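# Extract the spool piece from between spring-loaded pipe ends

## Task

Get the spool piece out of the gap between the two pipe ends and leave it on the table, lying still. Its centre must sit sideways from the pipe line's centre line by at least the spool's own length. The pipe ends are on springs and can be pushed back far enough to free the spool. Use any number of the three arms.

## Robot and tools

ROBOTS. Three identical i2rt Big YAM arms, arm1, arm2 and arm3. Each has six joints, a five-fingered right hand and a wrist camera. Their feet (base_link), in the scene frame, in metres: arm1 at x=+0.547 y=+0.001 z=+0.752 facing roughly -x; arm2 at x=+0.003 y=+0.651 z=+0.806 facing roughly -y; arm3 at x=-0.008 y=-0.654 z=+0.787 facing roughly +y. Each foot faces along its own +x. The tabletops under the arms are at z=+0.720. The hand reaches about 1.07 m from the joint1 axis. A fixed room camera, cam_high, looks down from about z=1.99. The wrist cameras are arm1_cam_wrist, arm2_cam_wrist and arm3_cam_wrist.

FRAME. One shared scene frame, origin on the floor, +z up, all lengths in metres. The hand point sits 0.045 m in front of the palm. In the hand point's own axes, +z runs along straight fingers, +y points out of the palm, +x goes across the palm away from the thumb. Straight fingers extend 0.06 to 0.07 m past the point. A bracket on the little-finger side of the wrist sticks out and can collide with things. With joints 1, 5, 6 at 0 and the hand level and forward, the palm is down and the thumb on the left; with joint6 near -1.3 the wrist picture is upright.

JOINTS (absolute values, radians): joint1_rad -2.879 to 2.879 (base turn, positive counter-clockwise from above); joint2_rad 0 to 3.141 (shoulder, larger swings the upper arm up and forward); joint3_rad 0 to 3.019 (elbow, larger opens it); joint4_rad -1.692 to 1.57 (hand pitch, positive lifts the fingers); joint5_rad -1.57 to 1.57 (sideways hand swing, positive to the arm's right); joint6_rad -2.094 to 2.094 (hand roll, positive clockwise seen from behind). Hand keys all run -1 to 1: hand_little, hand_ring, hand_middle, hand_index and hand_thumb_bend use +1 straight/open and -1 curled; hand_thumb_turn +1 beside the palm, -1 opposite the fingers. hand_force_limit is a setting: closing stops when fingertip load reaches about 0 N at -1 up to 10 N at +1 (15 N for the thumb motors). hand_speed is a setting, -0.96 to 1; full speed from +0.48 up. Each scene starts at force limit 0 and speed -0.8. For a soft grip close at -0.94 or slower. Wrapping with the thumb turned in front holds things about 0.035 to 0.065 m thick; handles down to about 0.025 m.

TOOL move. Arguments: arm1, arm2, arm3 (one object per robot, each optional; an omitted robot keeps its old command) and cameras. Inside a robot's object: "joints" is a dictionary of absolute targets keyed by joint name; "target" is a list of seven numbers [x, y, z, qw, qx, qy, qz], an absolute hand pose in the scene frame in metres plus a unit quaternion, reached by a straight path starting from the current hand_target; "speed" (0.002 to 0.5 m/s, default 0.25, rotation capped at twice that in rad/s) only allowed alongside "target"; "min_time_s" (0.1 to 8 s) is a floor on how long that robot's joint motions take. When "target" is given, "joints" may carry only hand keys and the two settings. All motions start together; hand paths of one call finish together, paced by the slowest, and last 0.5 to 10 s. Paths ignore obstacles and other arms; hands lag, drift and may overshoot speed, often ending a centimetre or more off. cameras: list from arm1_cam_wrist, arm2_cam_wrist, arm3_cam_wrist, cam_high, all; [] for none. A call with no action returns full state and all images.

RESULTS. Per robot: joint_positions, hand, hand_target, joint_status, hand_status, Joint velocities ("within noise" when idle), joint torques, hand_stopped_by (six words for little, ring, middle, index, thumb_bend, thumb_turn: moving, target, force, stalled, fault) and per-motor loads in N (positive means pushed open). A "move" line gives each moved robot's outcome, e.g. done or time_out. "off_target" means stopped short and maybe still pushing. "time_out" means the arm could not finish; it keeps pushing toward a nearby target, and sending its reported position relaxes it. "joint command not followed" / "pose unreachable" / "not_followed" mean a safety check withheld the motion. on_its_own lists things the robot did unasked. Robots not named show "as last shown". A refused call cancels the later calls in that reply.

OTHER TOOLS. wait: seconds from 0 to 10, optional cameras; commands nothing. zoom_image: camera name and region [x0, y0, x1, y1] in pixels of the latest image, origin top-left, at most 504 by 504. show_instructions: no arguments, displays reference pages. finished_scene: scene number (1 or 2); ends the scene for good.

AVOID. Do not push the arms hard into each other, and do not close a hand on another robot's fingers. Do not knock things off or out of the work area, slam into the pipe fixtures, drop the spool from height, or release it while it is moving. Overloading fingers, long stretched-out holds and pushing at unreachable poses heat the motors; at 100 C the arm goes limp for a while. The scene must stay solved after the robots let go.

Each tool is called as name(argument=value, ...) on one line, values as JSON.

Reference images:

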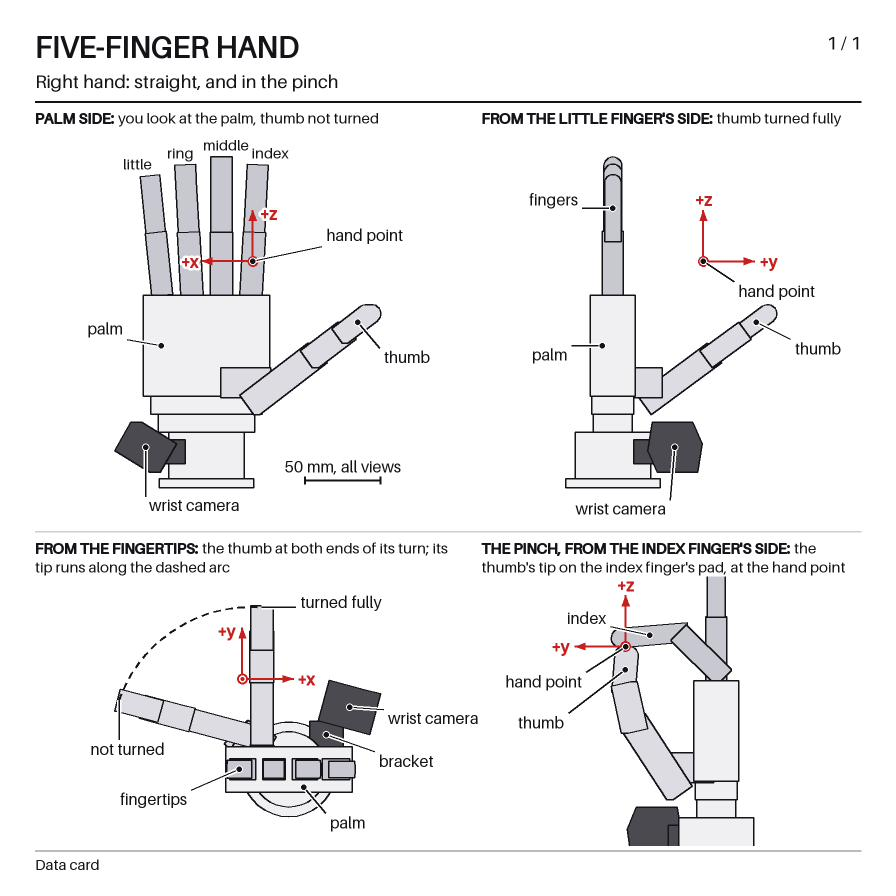

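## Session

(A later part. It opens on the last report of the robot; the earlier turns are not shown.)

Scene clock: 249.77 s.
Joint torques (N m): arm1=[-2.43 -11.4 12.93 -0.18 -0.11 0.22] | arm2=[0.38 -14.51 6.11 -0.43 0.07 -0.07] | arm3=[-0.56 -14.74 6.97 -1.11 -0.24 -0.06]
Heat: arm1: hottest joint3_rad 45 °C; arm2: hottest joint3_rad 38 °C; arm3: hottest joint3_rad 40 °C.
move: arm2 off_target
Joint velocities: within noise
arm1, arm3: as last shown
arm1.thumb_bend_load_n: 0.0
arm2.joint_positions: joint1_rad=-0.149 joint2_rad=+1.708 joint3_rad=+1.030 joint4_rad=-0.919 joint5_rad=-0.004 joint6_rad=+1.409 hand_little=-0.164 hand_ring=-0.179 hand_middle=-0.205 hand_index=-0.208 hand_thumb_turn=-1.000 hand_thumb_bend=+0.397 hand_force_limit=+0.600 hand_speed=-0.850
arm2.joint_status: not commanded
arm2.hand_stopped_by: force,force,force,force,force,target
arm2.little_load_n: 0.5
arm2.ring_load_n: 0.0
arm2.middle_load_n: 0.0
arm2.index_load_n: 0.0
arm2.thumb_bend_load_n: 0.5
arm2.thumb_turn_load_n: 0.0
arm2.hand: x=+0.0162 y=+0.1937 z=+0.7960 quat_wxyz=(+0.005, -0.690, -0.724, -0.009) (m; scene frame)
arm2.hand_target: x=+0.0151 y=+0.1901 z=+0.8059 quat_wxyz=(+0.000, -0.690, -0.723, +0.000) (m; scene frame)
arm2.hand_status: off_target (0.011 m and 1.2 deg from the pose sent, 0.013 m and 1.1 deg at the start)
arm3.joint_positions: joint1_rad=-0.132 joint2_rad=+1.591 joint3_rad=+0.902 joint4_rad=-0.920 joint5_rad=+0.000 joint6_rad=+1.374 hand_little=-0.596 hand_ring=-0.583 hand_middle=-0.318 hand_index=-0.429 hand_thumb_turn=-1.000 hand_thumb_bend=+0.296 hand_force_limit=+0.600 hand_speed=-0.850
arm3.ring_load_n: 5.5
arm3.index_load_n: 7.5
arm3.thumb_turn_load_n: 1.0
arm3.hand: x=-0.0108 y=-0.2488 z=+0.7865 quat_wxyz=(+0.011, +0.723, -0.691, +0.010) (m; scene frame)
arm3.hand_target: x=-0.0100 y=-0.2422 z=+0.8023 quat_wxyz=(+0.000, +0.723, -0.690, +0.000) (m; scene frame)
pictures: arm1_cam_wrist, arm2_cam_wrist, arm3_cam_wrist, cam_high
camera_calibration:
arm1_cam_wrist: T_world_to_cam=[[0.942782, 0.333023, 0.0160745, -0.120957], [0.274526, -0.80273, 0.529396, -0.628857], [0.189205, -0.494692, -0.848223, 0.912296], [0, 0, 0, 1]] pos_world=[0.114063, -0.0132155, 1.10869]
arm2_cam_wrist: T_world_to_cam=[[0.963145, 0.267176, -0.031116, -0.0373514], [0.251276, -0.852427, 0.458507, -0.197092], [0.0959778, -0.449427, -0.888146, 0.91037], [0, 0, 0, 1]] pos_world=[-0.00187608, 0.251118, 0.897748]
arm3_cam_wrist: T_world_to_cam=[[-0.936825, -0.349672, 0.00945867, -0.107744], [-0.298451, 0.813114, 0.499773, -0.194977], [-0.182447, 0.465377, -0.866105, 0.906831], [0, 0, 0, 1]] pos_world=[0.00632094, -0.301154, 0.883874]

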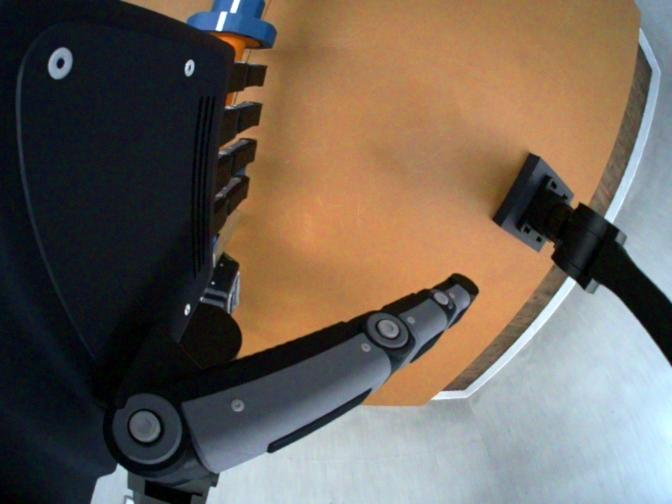

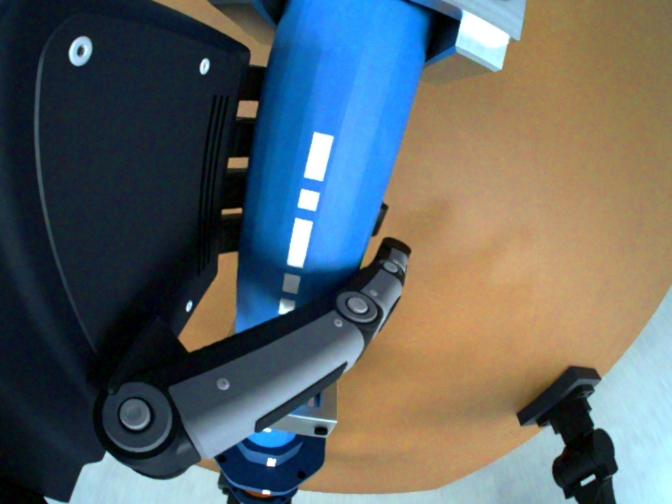

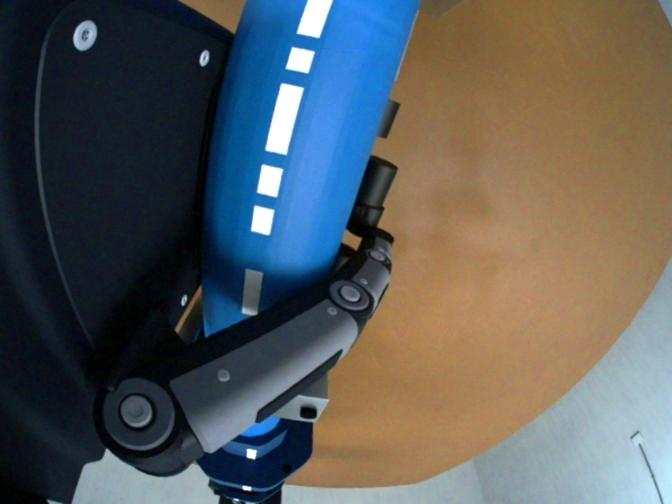

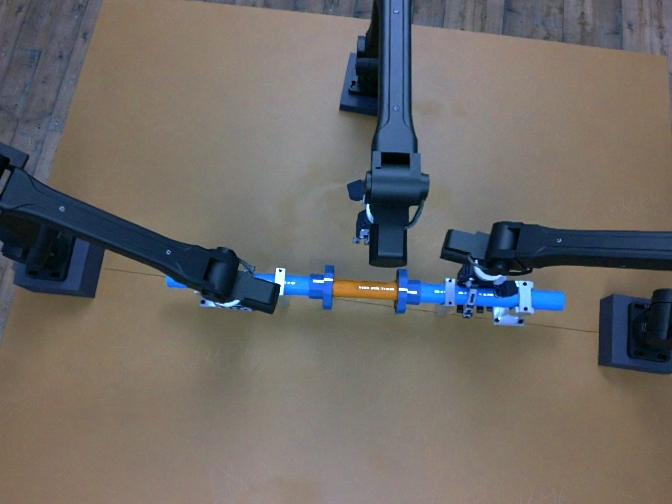

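move(arm2={"joints": {"hand_little": 0.3, "hand_ring": 0.3, "hand_middle": 0.3, "hand_index": 0.3, "hand_thumb_bend": 0.7, "hand_speed": -0.5}, "target": [0.022, 0.172, 0.80, 0.0, 0.6904, 0.7234, 0.0], "speed": 0.05}, arm3={"target": [-0.010, -0.260, 0.800, 0.0, 0.7234, -0.6904, 0.0], "speed": 0.05}, cameras=["all"])

zoom_image(camera="cam_high", region=[300, 250, 430, 330])

Scene clock: 255.50 s.
Joint torques (N m): arm1=[-2.49 -11.4 12.93 -0.17 -0.11 0.22] | arm2=[0.97 -12.75 8.61 -0.34 0.04 0.11] | arm3=[-0.97 -15.79 4.97 -1.52 -0.23 -0.11]
Heat: arm1: hottest joint3_rad 45 °C; arm2: hottest joint3_rad 37 °C; arm3: hottest joint3_rad 40 °C.
move: arm2 off_target; arm3 off_target
Joint velocities: within noise
arm1: as last shown
arm2.joint_positions: joint1_rad=-0.139 joint2_rad=+1.728 joint3_rad=+1.042 joint4_rad=-0.919 joint5_rad=-0.003 joint6_rad=+1.415 hand_little=+0.300 hand_ring=+0.300 hand_middle=+0.300 hand_index=+0.300 hand_thumb_turn=-1.000 hand_thumb_bend=+0.700 hand_force_limit=+0.600 hand_speed=-0.500
arm2.joint_status: all done
arm2.hand_stopped_by: target,target,target,target,target,target
arm2.little_load_n: 0.0
arm2.ring_load_n: 0.0
arm2.middle_load_n: 0.0
arm2.index_load_n: 0.0
arm2.thumb_bend_load_n: 0.0
arm2.thumb_turn_load_n: 0.0
arm2.hand: x=+0.0201 y=+0.1903 z=+0.7908 quat_wxyz=(+0.008, -0.688, -0.725, -0.012) (m; scene frame)
arm2.hand_target: x=+0.0222 y=+0.1725 z=+0.8004 quat_wxyz=(+0.000, -0.690, -0.724, +0.000) (m; scene frame)
arm2.hand_status: off_target (0.021 m and 1.7 deg from the pose sent, 0.023 m and 1.2 deg at the start)
arm3.joint_positions: joint1_rad=-0.132 joint2_rad=+1.573 joint3_rad=+0.878 joint4_rad=-0.891 joint5_rad=+0.000 joint6_rad=+1.372 hand_little=-0.596 hand_ring=-0.582 hand_middle=-0.318 hand_index=-0.429 hand_thumb_turn=-1.000 hand_thumb_bend=+0.296 hand_force_limit=+0.600 hand_speed=-0.850
arm3.joint_status: not commanded
arm3.hand_stopped_by: force,force,force,force,force,target
arm3.little_load_n: 5.0
arm3.ring_load_n: 7.0
arm3.middle_load_n: 8.0
arm3.index_load_n: 7.5
arm3.thumb_bend_load_n: 14.5
arm3.thumb_turn_load_n: 0.5
arm3.hand: x=-0.0112 y=-0.2510 z=+0.7861 quat_wxyz=(+0.002, +0.723, -0.690, +0.003) (m; scene frame)
arm3.hand_target: x=-0.0102 y=-0.2596 z=+0.7990 quat_wxyz=(+0.000, +0.723, -0.690, +0.000) (m; scene frame)
arm3.hand_status: off_target (0.017 m and 0.4 deg from the pose sent, 0.018 m and 1.7 deg at the start)
pictures: arm1_cam_wrist, arm2_cam_wrist, arm3_cam_wrist, cam_high
camera_calibration:
arm1_cam_wrist: T_world_to_cam=[[0.942782, 0.333023, 0.0160745, -0.120957], [0.274526, -0.80273, 0.529396, -0.628857], [0.189205, -0.494692, -0.848223, 0.912296], [0, 0, 0, 1]] pos_world=[0.114063, -0.0132155, 1.10869]
arm2_cam_wrist: T_world_to_cam=[[0.961913, 0.271835, -0.0287813, -0.0431368], [0.255159, -0.855124, 0.451284, -0.192435], [0.098063, -0.44144, -0.891916, 0.905305], [0, 0, 0, 1]] pos_world=[0.0018183, 0.246808, 0.893058]
arm3_cam_wrist: T_world_to_cam=[[-0.936291, -0.351222, -0.00167861, -0.100475], [-0.301457, 0.801156, 0.516985, -0.209653], [-0.180232, 0.484554, -0.855993, 0.90443], [0, 0, 0, 1]] pos_world=[0.00573173, -0.305569, 0.882404]

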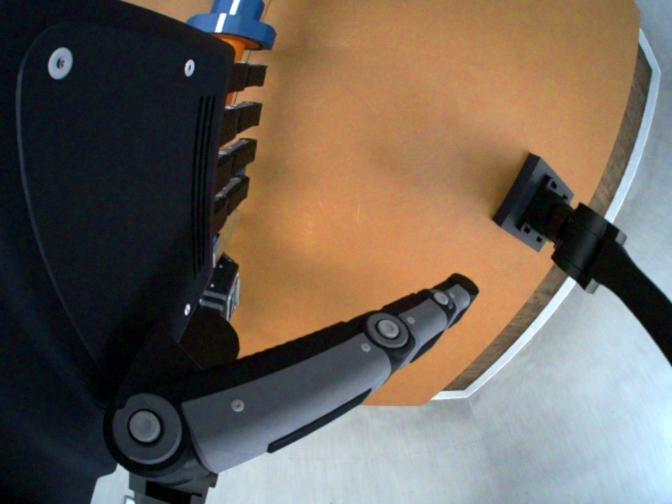

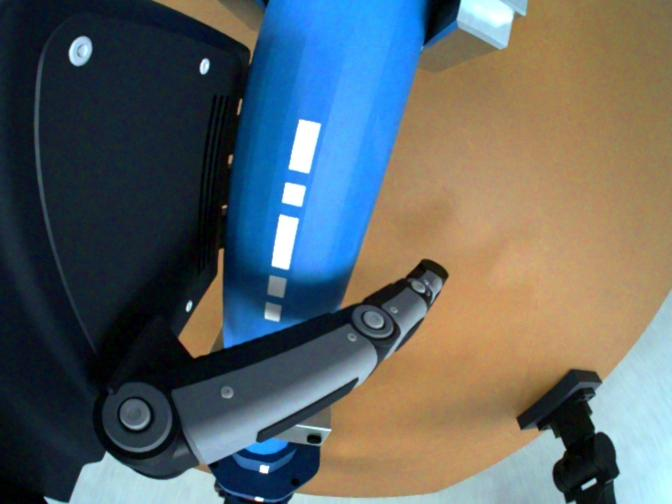

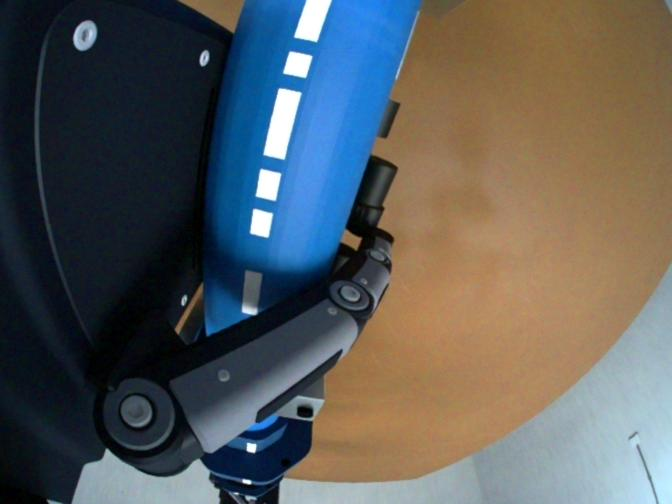

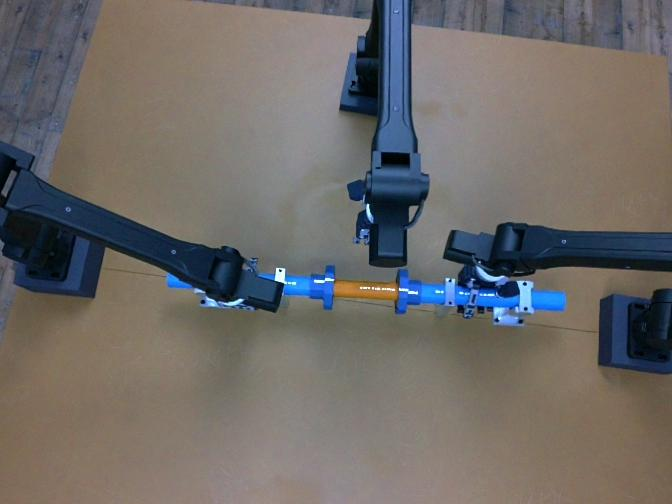

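Scaled by 3.877.

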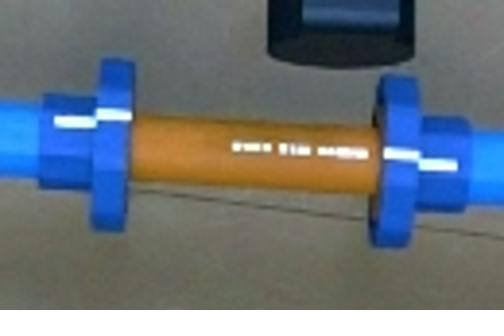

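move(arm2={"target": [0.012, 0.160, 0.805, 0.0, 0.6904, 0.7234, 0.0], "speed": 0.05}, arm3={"target": [-0.010, -0.280, 0.800, 0.0, 0.7234, -0.6904, 0.0], "speed": 0.05}, cameras=["all"])

zoom_image(camera="cam_high", region=[300, 250, 430, 330])

Scene clock: 261.50 s.
Joint torques (N m): arm1=[-2.43 -11.4 12.92 -0.18 -0.11 0.22] | arm2=[-0.21 -13.22 8.75 -0.59 0.06 -0.11] | arm3=[-1.44 -15.97 3.78 -2.61 -0.25 -0.17]
Heat: arm1: hottest joint3_rad 46 °C; arm2: hottest joint3_rad 37 °C; arm3: hottest joint3_rad 39 °C.
move: arm2 off_target; arm3 off_target
Joint velocities: within noise
arm1: as last shown
arm2.joint_positions: joint1_rad=-0.139 joint2_rad=+1.747 joint3_rad=+1.087 joint4_rad=-0.937 joint5_rad=-0.003 joint6_rad=+1.415 hand_little=+0.300 hand_ring=+0.300 hand_middle=+0.300 hand_index=+0.300 hand_thumb_turn=-1.000 hand_thumb_bend=+0.700 hand_force_limit=+0.600 hand_speed=-0.500
arm2.joint_status: not commanded
arm2.hand_stopped_by: target,target,target,target,target,target
arm2.little_load_n: 0.5
arm2.ring_load_n: 0.0
arm2.middle_load_n: 0.0
arm2.index_load_n: 0.0
arm2.thumb_bend_load_n: 0.0
arm2.thumb_turn_load_n: 0.5
arm2.hand: x=+0.0185 y=+0.1756 z=+0.7961 quat_wxyz=(+0.006, -0.689, -0.725, -0.010) (m; scene frame)
arm2.hand_target: x=+0.0121 y=+0.1604 z=+0.8053 quat_wxyz=(+0.000, -0.690, -0.723, +0.000) (m; scene frame)
arm2.hand_status: off_target (0.019 m and 1.3 deg from the pose sent, 0.034 m and 1.7 deg at the start)
arm3.joint_positions: joint1_rad=-0.133 joint2_rad=+1.539 joint3_rad=+0.842 joint4_rad=-0.853 joint5_rad=+0.000 joint6_rad=+1.371 hand_little=-0.596 hand_ring=-0.582 hand_middle=-0.318 hand_index=-0.429 hand_thumb_turn=-1.000 hand_thumb_bend=+0.296 hand_force_limit=+0.600 hand_speed=-0.850
arm3.joint_status: not commanded
arm3.hand_stopped_by: force,force,force,force,force,target
arm3.little_load_n: 2.5
arm3.ring_load_n: 12.5
arm3.middle_load_n: 8.0
arm3.index_load_n: 8.0
arm3.thumb_bend_load_n: 14.0
arm3.thumb_turn_load_n: 0.5
arm3.hand: x=-0.0111 y=-0.2545 z=+0.7883 quat_wxyz=(-0.013, +0.723, -0.690, -0.007) (m; scene frame)
arm3.hand_target: x=-0.0106 y=-0.2784 z=+0.7978 quat_wxyz=(+0.000, +0.723, -0.690, +0.000) (m; scene frame)
arm3.hand_status: off_target (0.028 m and 1.7 deg from the pose sent, 0.032 m and 0.4 deg at the start)
pictures: arm1_cam_wrist, arm2_cam_wrist, arm3_cam_wrist, cam_high
camera_calibration:
arm1_cam_wrist: T_world_to_cam=[[0.942782, 0.333023, 0.0160745, -0.120957], [0.274526, -0.80273, 0.529396, -0.628857], [0.189205, -0.494692, -0.848223, 0.912296], [0, 0, 0, 1]] pos_world=[0.114063, -0.0132155, 1.10869]
arm2_cam_wrist: T_world_to_cam=[[0.961992, 0.271247, -0.0315512, -0.0351274], [0.255208, -0.851917, 0.457282, -0.212357], [0.0971576, -0.447954, -0.888762, 0.902323], [0, 0, 0, 1]] pos_world=[0.000319803, 0.232817, 0.897949]
arm3_cam_wrist: T_world_to_cam=[[-0.936043, -0.351338, -0.0196409, -0.0875512], [-0.304861, 0.781811, 0.543905, -0.23414], [-0.175739, 0.515106, -0.838917, 0.902386], [0, 0, 0, 1]] pos_world=[0.0052525, -0.31253, 0.882657]

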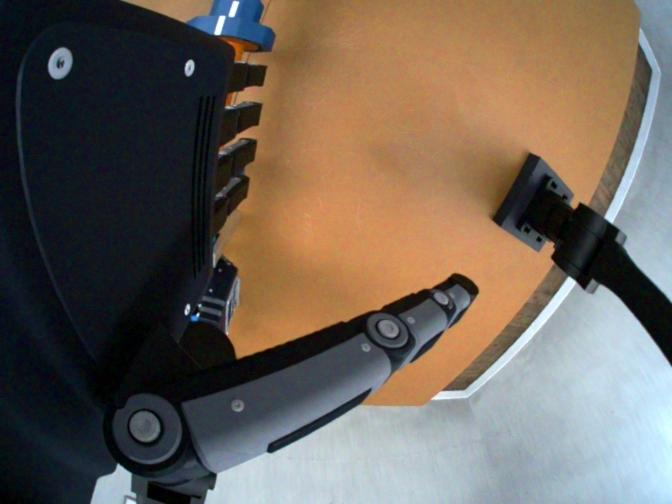

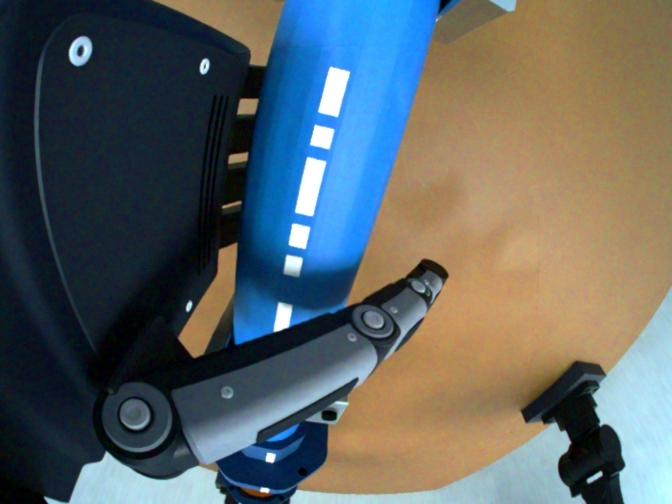

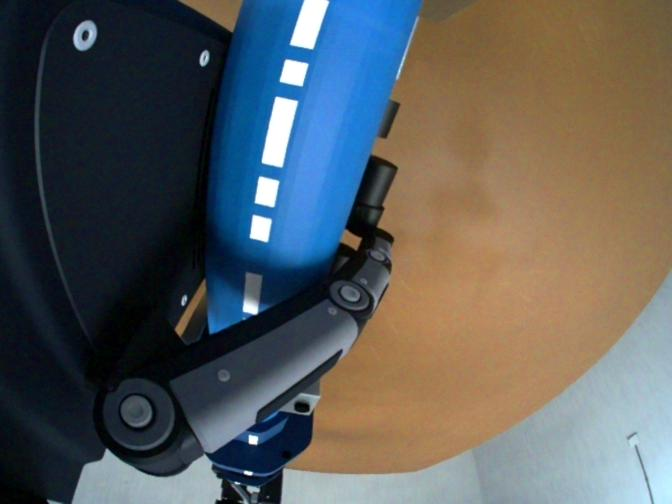

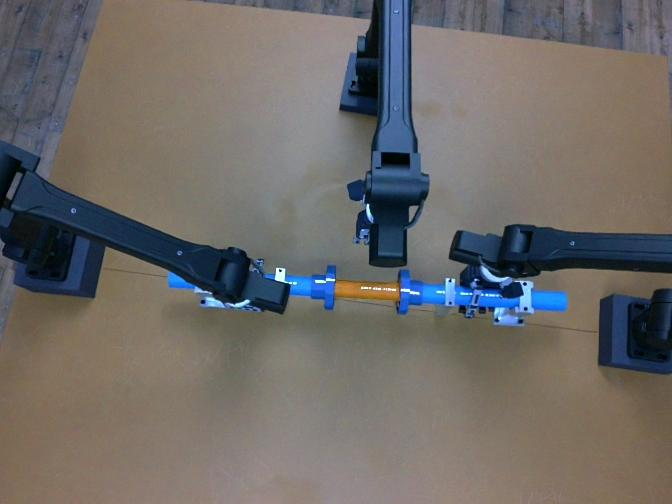

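Scaled by 3.877.

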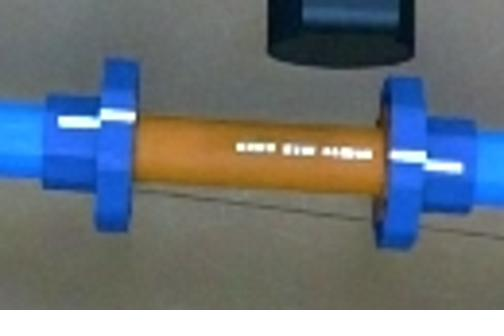

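move(arm2={"joints": {"hand_little": -1, "hand_ring": -1, "hand_middle": -1, "hand_index": -1, "hand_thumb_bend": -1, "hand_force_limit": 0.7, "hand_speed": -0.85}}, cameras=["arm2_cam_wrist", "cam_high"])

Scene clock: 273.20 s.
Joint torques (N m): arm1=[-2.43 -11.4 12.93 -0.18 -0.11 0.22] | arm2=[-1.03 -15.44 8.58 -0.69 0.53 -0.01] | arm3=[-1.44 -15.97 3.84 -2.59 -0.25 -0.17]
Heat: arm1: hottest joint3_rad 46 °C; arm2: hottest joint3_rad 36 °C; arm3: hottest joint3_rad 38 °C.
move: arm2 off_target
Joint velocities: within noise
arm1.joint_positions: joint1_rad=+0.144 joint2_rad=+1.589 joint3_rad=+1.651 joint4_rad=-1.641 joint5_rad=-0.006 joint6_rad=+0.019 hand_little=+1.000 hand_ring=+1.000 hand_middle=+1.000 hand_index=+1.000 hand_thumb_turn=-1.000 hand_thumb_bend=+1.000 hand_force_limit=+0.000 hand_speed=-0.800
arm1.joint_status: not commanded
arm1.hand_stopped_by: target,target,target,target,target,target
arm1.little_load_n: 0.0
arm1.ring_load_n: -0.5
arm1.middle_load_n: 0.0
arm1.index_load_n: 0.0
arm1.thumb_bend_load_n: 0.0
arm1.thumb_turn_load_n: 0.0
arm1.hand: x=+0.1337 y=-0.0719 z=+1.0125 quat_wxyz=(+0.005, +0.681, +0.732, +0.007) (m; scene frame)
arm1.hand_target: x=+0.1205 y=-0.0698 z=+1.0198 quat_wxyz=(+0.000, +0.690, +0.724, +0.000) (m; scene frame)
arm1.hand_status: not commanded
arm2.joint_positions: joint1_rad=-0.131 joint2_rad=+1.774 joint3_rad=+1.087 joint4_rad=-0.935 joint5_rad=-0.016 joint6_rad=+1.406 hand_little=-0.642 hand_ring=-0.653 hand_middle=-0.358 hand_index=-0.683 hand_thumb_turn=-1.000 hand_thumb_bend=+0.350 hand_force_limit=+0.700 hand_speed=-0.850
arm2.joint_status: hand_little off_target (ended at -0.642, target -1.000); hand_ring off_target (ended at -0.653, target -1.000); hand_middle off_target (ended at -0.358, target -1.000); hand_index off_target (ended at -0.683, target -1.000); hand_thumb_bend off_target (ended at +0.350, target -1.000); the others done
arm2.hand_stopped_by: force,force,force,force,force,target
arm2.little_load_n: 3.0
arm2.ring_load_n: 6.0
arm2.middle_load_n: 11.5
arm2.index_load_n: 7.0
arm2.thumb_bend_load_n: 12.5
arm2.thumb_turn_load_n: 0.5
arm2.hand: x=+0.0250 y=+0.1795 z=+0.7851 quat_wxyz=(+0.008, -0.682, -0.731, -0.024) (m; scene frame)
arm2.hand_target: x=+0.0119 y=+0.1605 z=+0.8053 quat_wxyz=(+0.000, -0.690, -0.723, +0.000) (m; scene frame)
arm2.hand_status: not commanded
arm3: as last shown
arm3.joint_positions: joint1_rad=-0.133 joint2_rad=+1.539 joint3_rad=+0.841 joint4_rad=-0.853 joint5_rad=+0.000 joint6_rad=+1.371 hand_little=-0.596 hand_ring=-0.582 hand_middle=-0.318 hand_index=-0.429 hand_thumb_turn=-1.000 hand_thumb_bend=+0.296 hand_force_limit=+0.600 hand_speed=-0.850
arm3.index_load_n: 7.5
arm3.hand: x=-0.0112 y=-0.2548 z=+0.7883 quat_wxyz=(-0.013, +0.723, -0.690, -0.007) (m; scene frame)
pictures: arm2_cam_wrist, cam_high
camera_calibration:
arm2_cam_wrist: T_world_to_cam=[[0.957752, 0.287427, -0.00984174, -0.0627111], [0.262119, -0.858317, 0.441119, -0.192015], [0.118342, -0.425062, -0.897395, 0.895811], [0, 0, 0, 1]] pos_world=[0.00438023, 0.233991, 0.88798]

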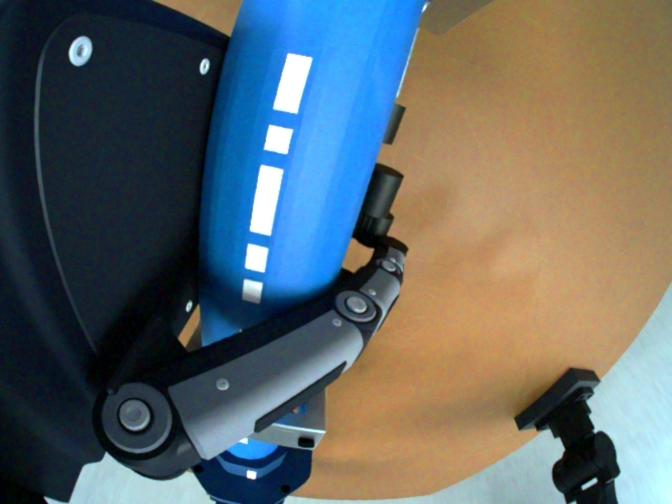

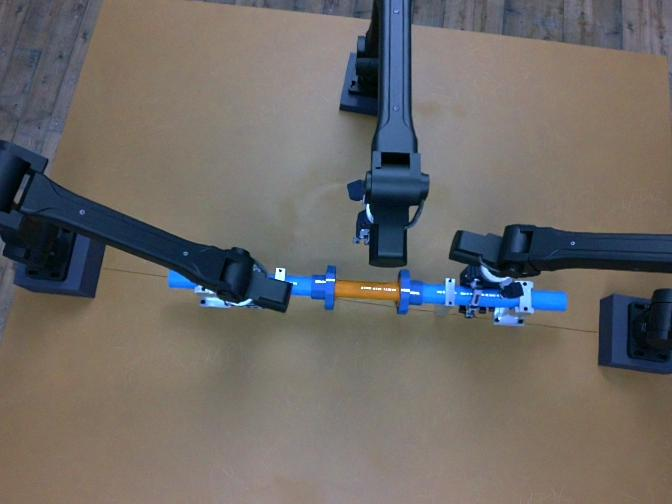

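move(arm1={"target": [0.010, -0.068, 0.965, 0.0, 0.6904, 0.7234, 0.0], "speed": 0.15}, cameras=["all"])

Scene clock: 285.87 s.
Joint torques (N m): arm1=[-2.55 -15.15 12.92 -0.01 -0.11 0.07] | arm2=[-1.08 -15.38 8.55 -0.72 0.53 -0.01] | arm3=[-1.49 -15.91 3.82 -2.59 -0.25 -0.17]
Heat: arm1: hottest joint3_rad 46 °C; arm2: hottest joint3_rad 36 °C; arm3: hottest joint3_rad 36 °C.
move: arm1 off_target
Joint velocities: within noise
arm1.joint_positions: joint1_rad=+0.127 joint2_rad=+1.888 joint3_rad=+1.925 joint4_rad=-1.614 joint5_rad=-0.006 joint6_rad=+0.019 hand_little=+1.000 hand_ring=+1.000 hand_middle=+1.000 hand_index=+1.000 hand_thumb_turn=-1.000 hand_thumb_bend=+1.000 hand_force_limit=+0.000 hand_speed=-0.800
arm1.joint_status: not commanded
arm1.hand_stopped_by: target,target,target,target,target,target
arm1.little_load_n: 0.0
arm1.ring_load_n: 0.0
arm1.middle_load_n: 0.0
arm1.index_load_n: 0.0
arm1.thumb_bend_load_n: 0.0
arm1.thumb_turn_load_n: 0.0
arm1.hand: x=+0.0244 y=-0.0728 z=+0.9632 quat_wxyz=(+0.004, +0.687, +0.727, +0.007) (m; scene frame)
arm1.hand_target: x=+0.0107 y=-0.0678 z=+0.9649 quat_wxyz=(+0.000, +0.690, +0.723, +0.000) (m; scene frame)
arm1.hand_status: off_target (0.015 m and 1.0 deg from the pose sent, 0.133 m and 1.8 deg at the start)
arm2, arm3: as last shown
arm2.ring_load_n: 5.5
arm3.little_load_n: 2.0
pictures: arm1_cam_wrist, arm2_cam_wrist, arm3_cam_wrist, cam_high
camera_calibration:
arm1_cam_wrist: T_world_to_cam=[[0.948245, 0.317207, 0.0145086, -0.0166693], [0.261949, -0.80725, 0.528895, -0.57297], [0.179481, -0.497722, -0.848563, 0.891038], [0, 0, 0, 1]] pos_world=[0.00597077, -0.0137533, 1.05938]
arm2_cam_wrist: T_world_to_cam=[[0.957752, 0.287427, -0.00984174, -0.0627111], [0.262119, -0.858317, 0.441119, -0.192015], [0.118342, -0.425062, -0.897395, 0.895811], [0, 0, 0, 1]] pos_world=[0.00438023, 0.233991, 0.88798]
arm3_cam_wrist: T_world_to_cam=[[-0.936043, -0.351338, -0.0196409, -0.0876566], [-0.304861, 0.781811, 0.543905, -0.233906], [-0.175739, 0.515106, -0.838917, 0.90254], [0, 0, 0, 1]] pos_world=[0.0052525, -0.31283, 0.882657]

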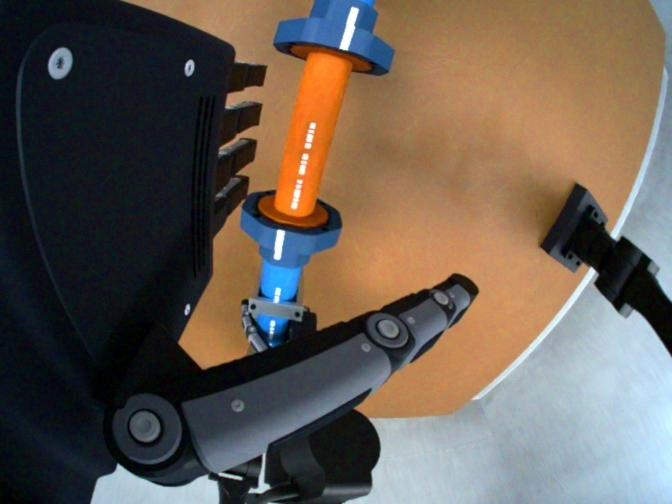

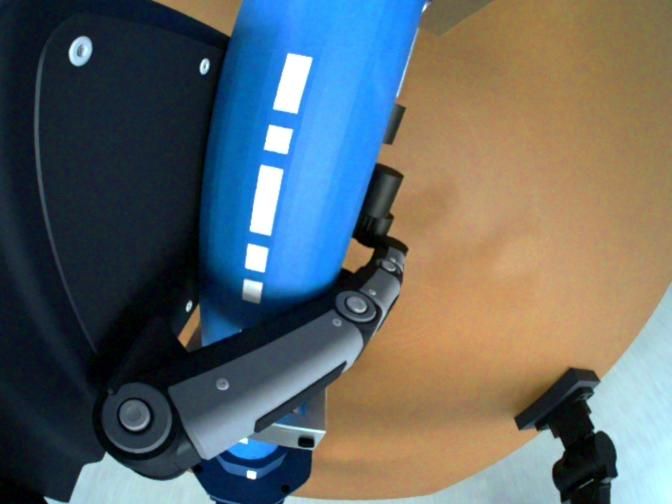

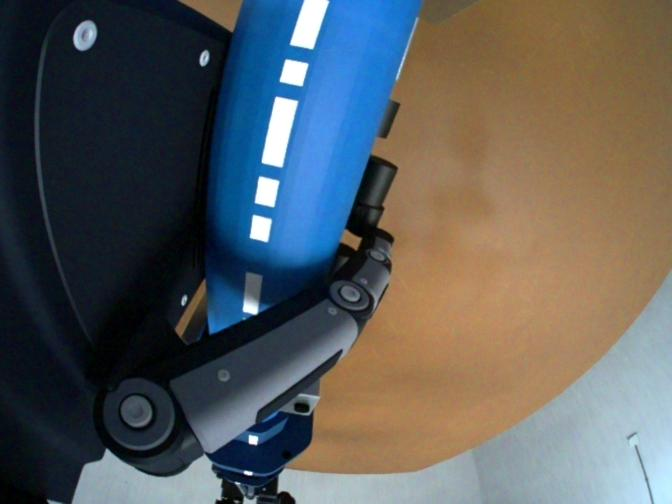

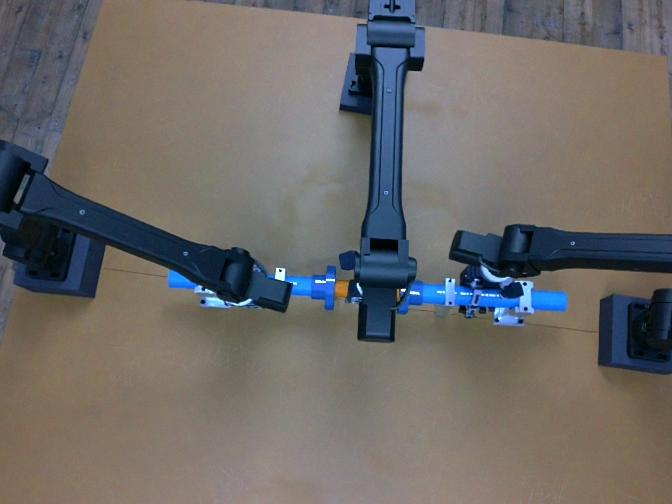

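zoom_image(camera="arm1_cam_wrist", region=[220, 0, 420, 350])

Scaled by 1.440 from the camera's 672x504 image, which has a finer 960x720 frame.

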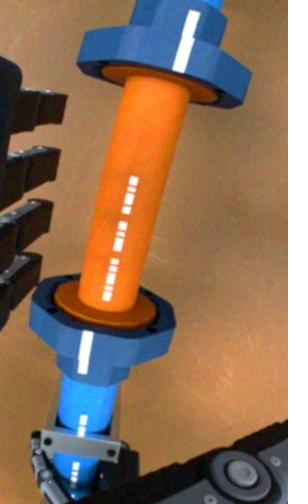

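move(arm1={"target": [0.008, -0.067, 0.81, 0.0, 0.6904, 0.7234, 0.0], "speed": 0.12}, cameras=["arm1_cam_wrist", "cam_high"])

Scene clock: 310.00 s.
Joint torques (N m): arm1=[-2.49 -15.85 8.16 0.64 -0.12 0.07] | arm2=[-1.26 -15.62 8.57 -0.76 0.54 0.01] | arm3=[-1.49 -15.91 3.84 -2.59 -0.25 -0.17]
Heat: arm1: hottest joint3_rad 47 °C; arm2: hottest joint3_rad 36 °C; arm3: hottest joint3_rad 35 °C.
move: arm1 off_target
Joint velocities: within noise
arm1.joint_positions: joint1_rad=+0.127 joint2_rad=+1.958 joint3_rad=+1.670 joint4_rad=-1.255 joint5_rad=-0.006 joint6_rad=+0.019 hand_little=+1.000 hand_ring=+1.000 hand_middle=+1.000 hand_index=+1.000 hand_thumb_turn=-1.000 hand_thumb_bend=+1.000 hand_force_limit=+0.000 hand_speed=-0.800
arm1.joint_status: not commanded
arm1.hand_stopped_by: target,target,target,target,target,target
arm1.little_load_n: 0.0
arm1.ring_load_n: 0.0
arm1.middle_load_n: 0.0
arm1.index_load_n: 0.0
arm1.thumb_bend_load_n: 0.0
arm1.thumb_turn_load_n: 0.0
arm1.hand: x=+0.0085 y=-0.0728 z=+0.8251 quat_wxyz=(-0.008, +0.687, +0.727, -0.006) (m; scene frame)
arm1.hand_target: x=+0.0083 y=-0.0670 z=+0.8102 quat_wxyz=(+0.000, +0.690, +0.723, +0.000) (m; scene frame)
arm1.hand_status: off_target (0.016 m and 1.3 deg from the pose sent, 0.154 m and 1.0 deg at the start)
arm2, arm3: as last shown
arm2.ring_load_n: 6.0
arm3.ring_load_n: 12.0
arm3.thumb_bend_load_n: 14.5
pictures: arm1_cam_wrist, cam_high
camera_calibration:
arm1_cam_wrist: T_world_to_cam=[[0.948081, 0.317428, -0.0195321, 0.0285335], [0.28053, -0.805783, 0.521552, -0.48971], [0.149817, -0.499953, -0.852996, 0.780471], [0, 0, 0, 1]] pos_world=[-0.00660134, -0.0134583, 0.921705]

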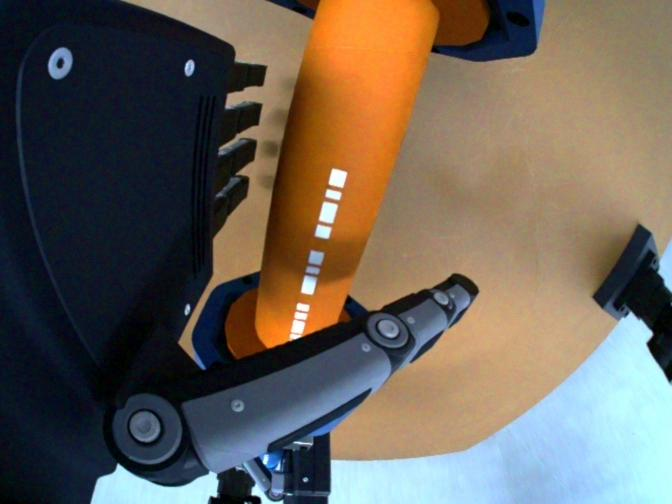

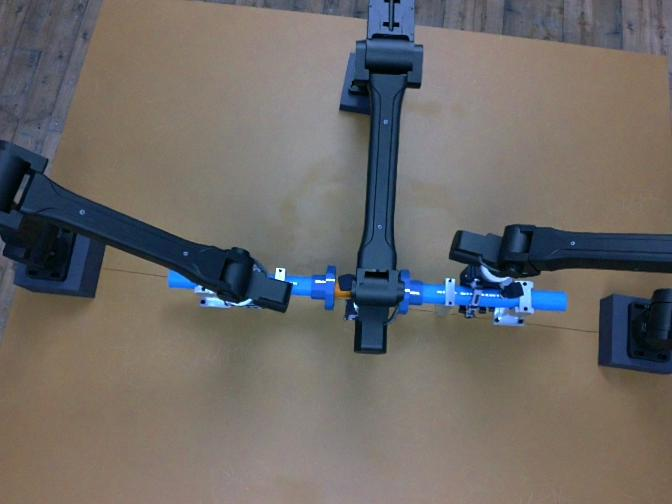

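move(arm1={"target": [0.018, -0.068, 0.79, 0.0, 0.6904, 0.7234, 0.0], "speed": 0.08, "joints": {"hand_little": 0.3, "hand_ring": 0.3, "hand_middle": 0.3, "hand_index": 0.3, "hand_thumb_bend": 0.8, "hand_speed": -0.3}}, cameras=["arm1_cam_wrist", "cam_high"])

Scene clock: 319.40 s.
Joint torques (N m): arm1=[-2.26 -15.85 7.65 0.61 -0.11 0.1] | arm2=[-0.97 -15.38 8.55 -0.73 0.54 0] | arm3=[-1.49 -15.85 3.82 -2.62 -0.25 -0.16]
Heat: arm1: hottest joint3_rad 45 °C; arm2: hottest joint3_rad 36 °C; arm3: hottest joint3_rad 35 °C.
move: arm1 off_target
Joint velocities: within noise
arm1.joint_positions: joint1_rad=+0.127 joint2_rad=+1.958 joint3_rad=+1.608 joint4_rad=-1.195 joint5_rad=-0.006 joint6_rad=+0.019 hand_little=+0.300 hand_ring=+0.300 hand_middle=+0.300 hand_index=+0.300 hand_thumb_turn=-1.000 hand_thumb_bend=+0.800 hand_force_limit=+0.000 hand_speed=-0.300
arm1.joint_status: all done
arm1.hand_stopped_by: target,target,target,target,target,target
arm1.little_load_n: 0.0
arm1.ring_load_n: 0.0
arm1.middle_load_n: 0.0
arm1.index_load_n: 0.0
arm1.thumb_bend_load_n: 0.0
arm1.thumb_turn_load_n: 0.0
arm1.hand: x=+0.0166 y=-0.0721 z=+0.8028 quat_wxyz=(-0.007, +0.687, +0.727, -0.006) (m; scene frame)
arm1.hand_target: x=+0.0182 y=-0.0681 z=+0.7901 quat_wxyz=(+0.000, +0.690, +0.723, +0.000) (m; scene frame)
arm1.hand_status: off_target (0.014 m and 1.2 deg from the pose sent, 0.037 m and 1.3 deg at the start)
arm2, arm3: as last shown
arm2.little_load_n: 3.5
arm2.index_load_n: 7.5
arm3.little_load_n: 2.5
arm3.ring_load_n: 12.5
pictures: arm1_cam_wrist, cam_high
camera_calibration:
arm1_cam_wrist: T_world_to_cam=[[0.94811, 0.317467, -0.017391, 0.018458], [0.279353, -0.805667, 0.522362, -0.480513], [0.151821, -0.500115, -0.852546, 0.760295], [0, 0, 0, 1]] pos_world=[0.0013035, -0.0127586, 0.89951]

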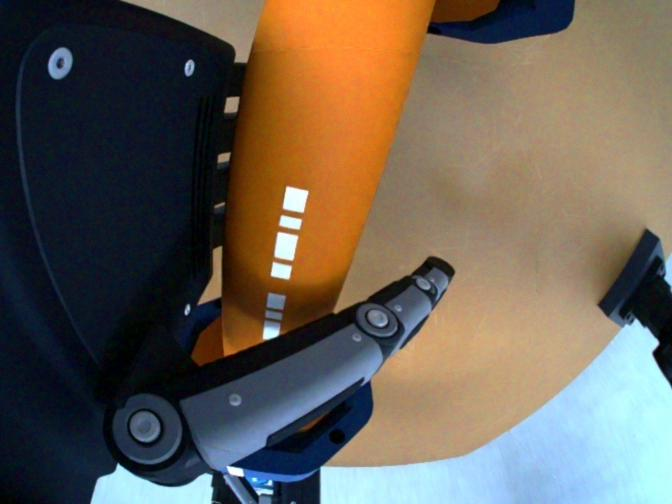

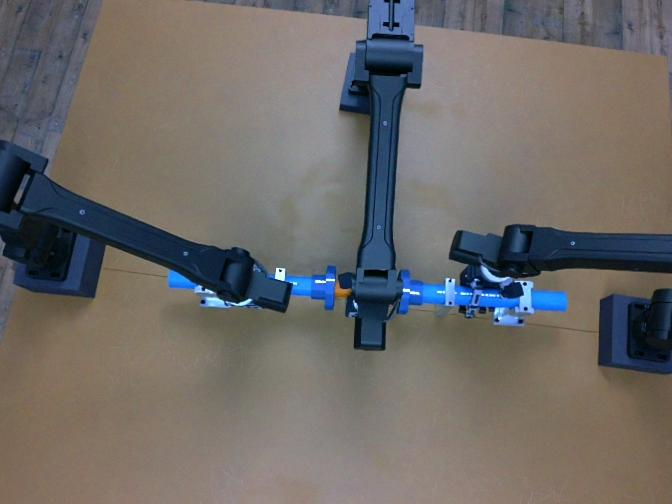

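move(arm1={"target": [0.021, -0.068, 0.776, 0.0, 0.6904, 0.7234, 0.0], "speed": 0.08}, cameras=[])

move(arm1={"joints": {"hand_little": -1, "hand_ring": -1, "hand_middle": -1, "hand_index": -1, "hand_thumb_bend": -1, "hand_force_limit": 0.4, "hand_speed": -0.88}}, cameras=["arm1_cam_wrist", "cam_high"])

Scene clock: 323.53 s.
Joint torques (N m): arm1=[-2.2 -15.27 7.49 0.73 -0.11 0.1] | arm2=[-1.14 -15.44 8.64 -0.69 0.53 0.02] | arm3=[-1.44 -16.03 3.85 -2.59 -0.25 -0.17]
Heat: arm1: hottest joint3_rad 44 °C; arm2: hottest joint3_rad 36 °C; arm3: hottest joint3_rad 35 °C.
move: arm1 off_target
Joint velocities: within noise
arm1.joint_positions: joint1_rad=+0.127 joint2_rad=+1.958 joint3_rad=+1.580 joint4_rad=-1.163 joint5_rad=-0.006 joint6_rad=+0.019 hand_little=+0.300 hand_ring=+0.300 hand_middle=+0.300 hand_index=+0.300 hand_thumb_turn=-1.000 hand_thumb_bend=+0.800 hand_force_limit=+0.000 hand_speed=-0.300
arm1.joint_status: not commanded
arm1.hand_stopped_by: target,target,target,target,target,target
arm1.little_load_n: 0.0
arm1.ring_load_n: 0.0
arm1.middle_load_n: 0.5
arm1.index_load_n: 0.0
arm1.thumb_bend_load_n: 0.0
arm1.thumb_turn_load_n: 0.0
arm1.hand: x=+0.0194 y=-0.0718 z=+0.7927 quat_wxyz=(-0.008, +0.687, +0.727, -0.007) (m; scene frame)
arm1.hand_target: x=+0.0215 y=-0.0680 z=+0.7762 quat_wxyz=(+0.000, +0.690, +0.723, +0.000) (m; scene frame)
arm1.hand_status: off_target (0.017 m and 1.4 deg from the pose sent, 0.028 m and 1.2 deg at the start)
arm2, arm3: as last shown
arm2.little_load_n: 3.0
arm2.ring_load_n: 5.5
arm2.index_load_n: 7.0
arm2.thumb_bend_load_n: 13.0
arm3.little_load_n: 2.0
arm3.ring_load_n: 12.0
arm3.thumb_bend_load_n: 14.0
pictures: none
No camera images: "cameras" was empty.

Scene clock: 330.97 s.
Joint torques (N m): arm1=[-2.2 -14.97 7.92 1.25 0.05 0.12] | arm2=[-1.2 -15.38 8.57 -0.69 0.52 0.01] | arm3=[-1.44 -15.97 3.85 -2.61 -0.25 -0.17]
Heat: arm1: hottest joint3_rad 43 °C; arm2: hottest joint3_rad 36 °C; arm3: hottest joint3_rad 34 °C.
move: arm1 off_target
Joint velocities: within noise
arm1.joint_positions: joint1_rad=+0.127 joint2_rad=+1.955 joint3_rad=+1.575 joint4_rad=-1.176 joint5_rad=-0.010 joint6_rad=+0.017 hand_little=-0.869 hand_ring=-0.857 hand_middle=-0.433 hand_index=-0.878 hand_thumb_turn=-1.000 hand_thumb_bend=+0.421 hand_force_limit=+0.400 hand_speed=-0.880
arm1.joint_status: hand_little off_target (ended at -0.869, target -1.000); hand_ring off_target (ended at -0.857, target -1.000); hand_middle off_target (ended at -0.433, target -1.000); hand_index off_target (ended at -0.878, target -1.000); hand_thumb_bend off_target (ended at +0.421, target -1.000); the others done
arm1.hand_stopped_by: force,force,force,force,force,target
arm1.little_load_n: 7.0
arm1.ring_load_n: 5.0
arm1.middle_load_n: 7.5
arm1.index_load_n: 12.0
arm1.thumb_bend_load_n: 10.5
arm1.thumb_turn_load_n: 0.5
arm1.hand: x=+0.0251 y=-0.0720 z=+0.7934 quat_wxyz=(-0.001, +0.686, +0.727, -0.003) (m; scene frame)
arm1.hand_target: x=+0.0213 y=-0.0681 z=+0.7764 quat_wxyz=(+0.000, +0.690, +0.723, +0.000) (m; scene frame)
arm1.hand_status: not commanded
arm2, arm3: as last shown
arm2.ring_load_n: 6.0
arm2.thumb_bend_load_n: 12.5
arm3.ring_load_n: 12.5
arm3.index_load_n: 8.0
pictures: arm1_cam_wrist, cam_high
camera_calibration:
arm1_cam_wrist: T_world_to_cam=[[0.947664, 0.319196, -0.00689377, 0.0019973], [0.274524, -0.803635, 0.528022, -0.482021], [0.163002, -0.50228, -0.849203, 0.747882], [0, 0, 0, 1]] pos_world=[0.00852733, -0.0123605, 0.889635]

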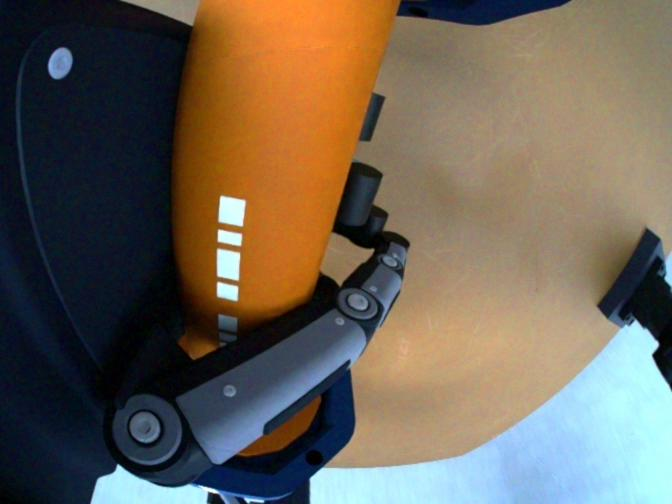

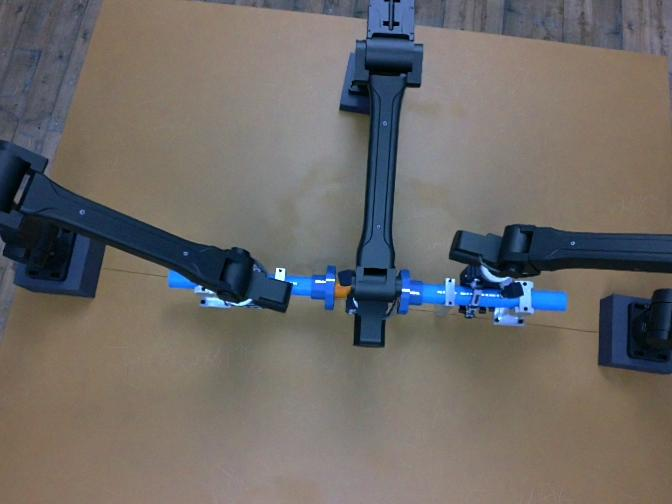

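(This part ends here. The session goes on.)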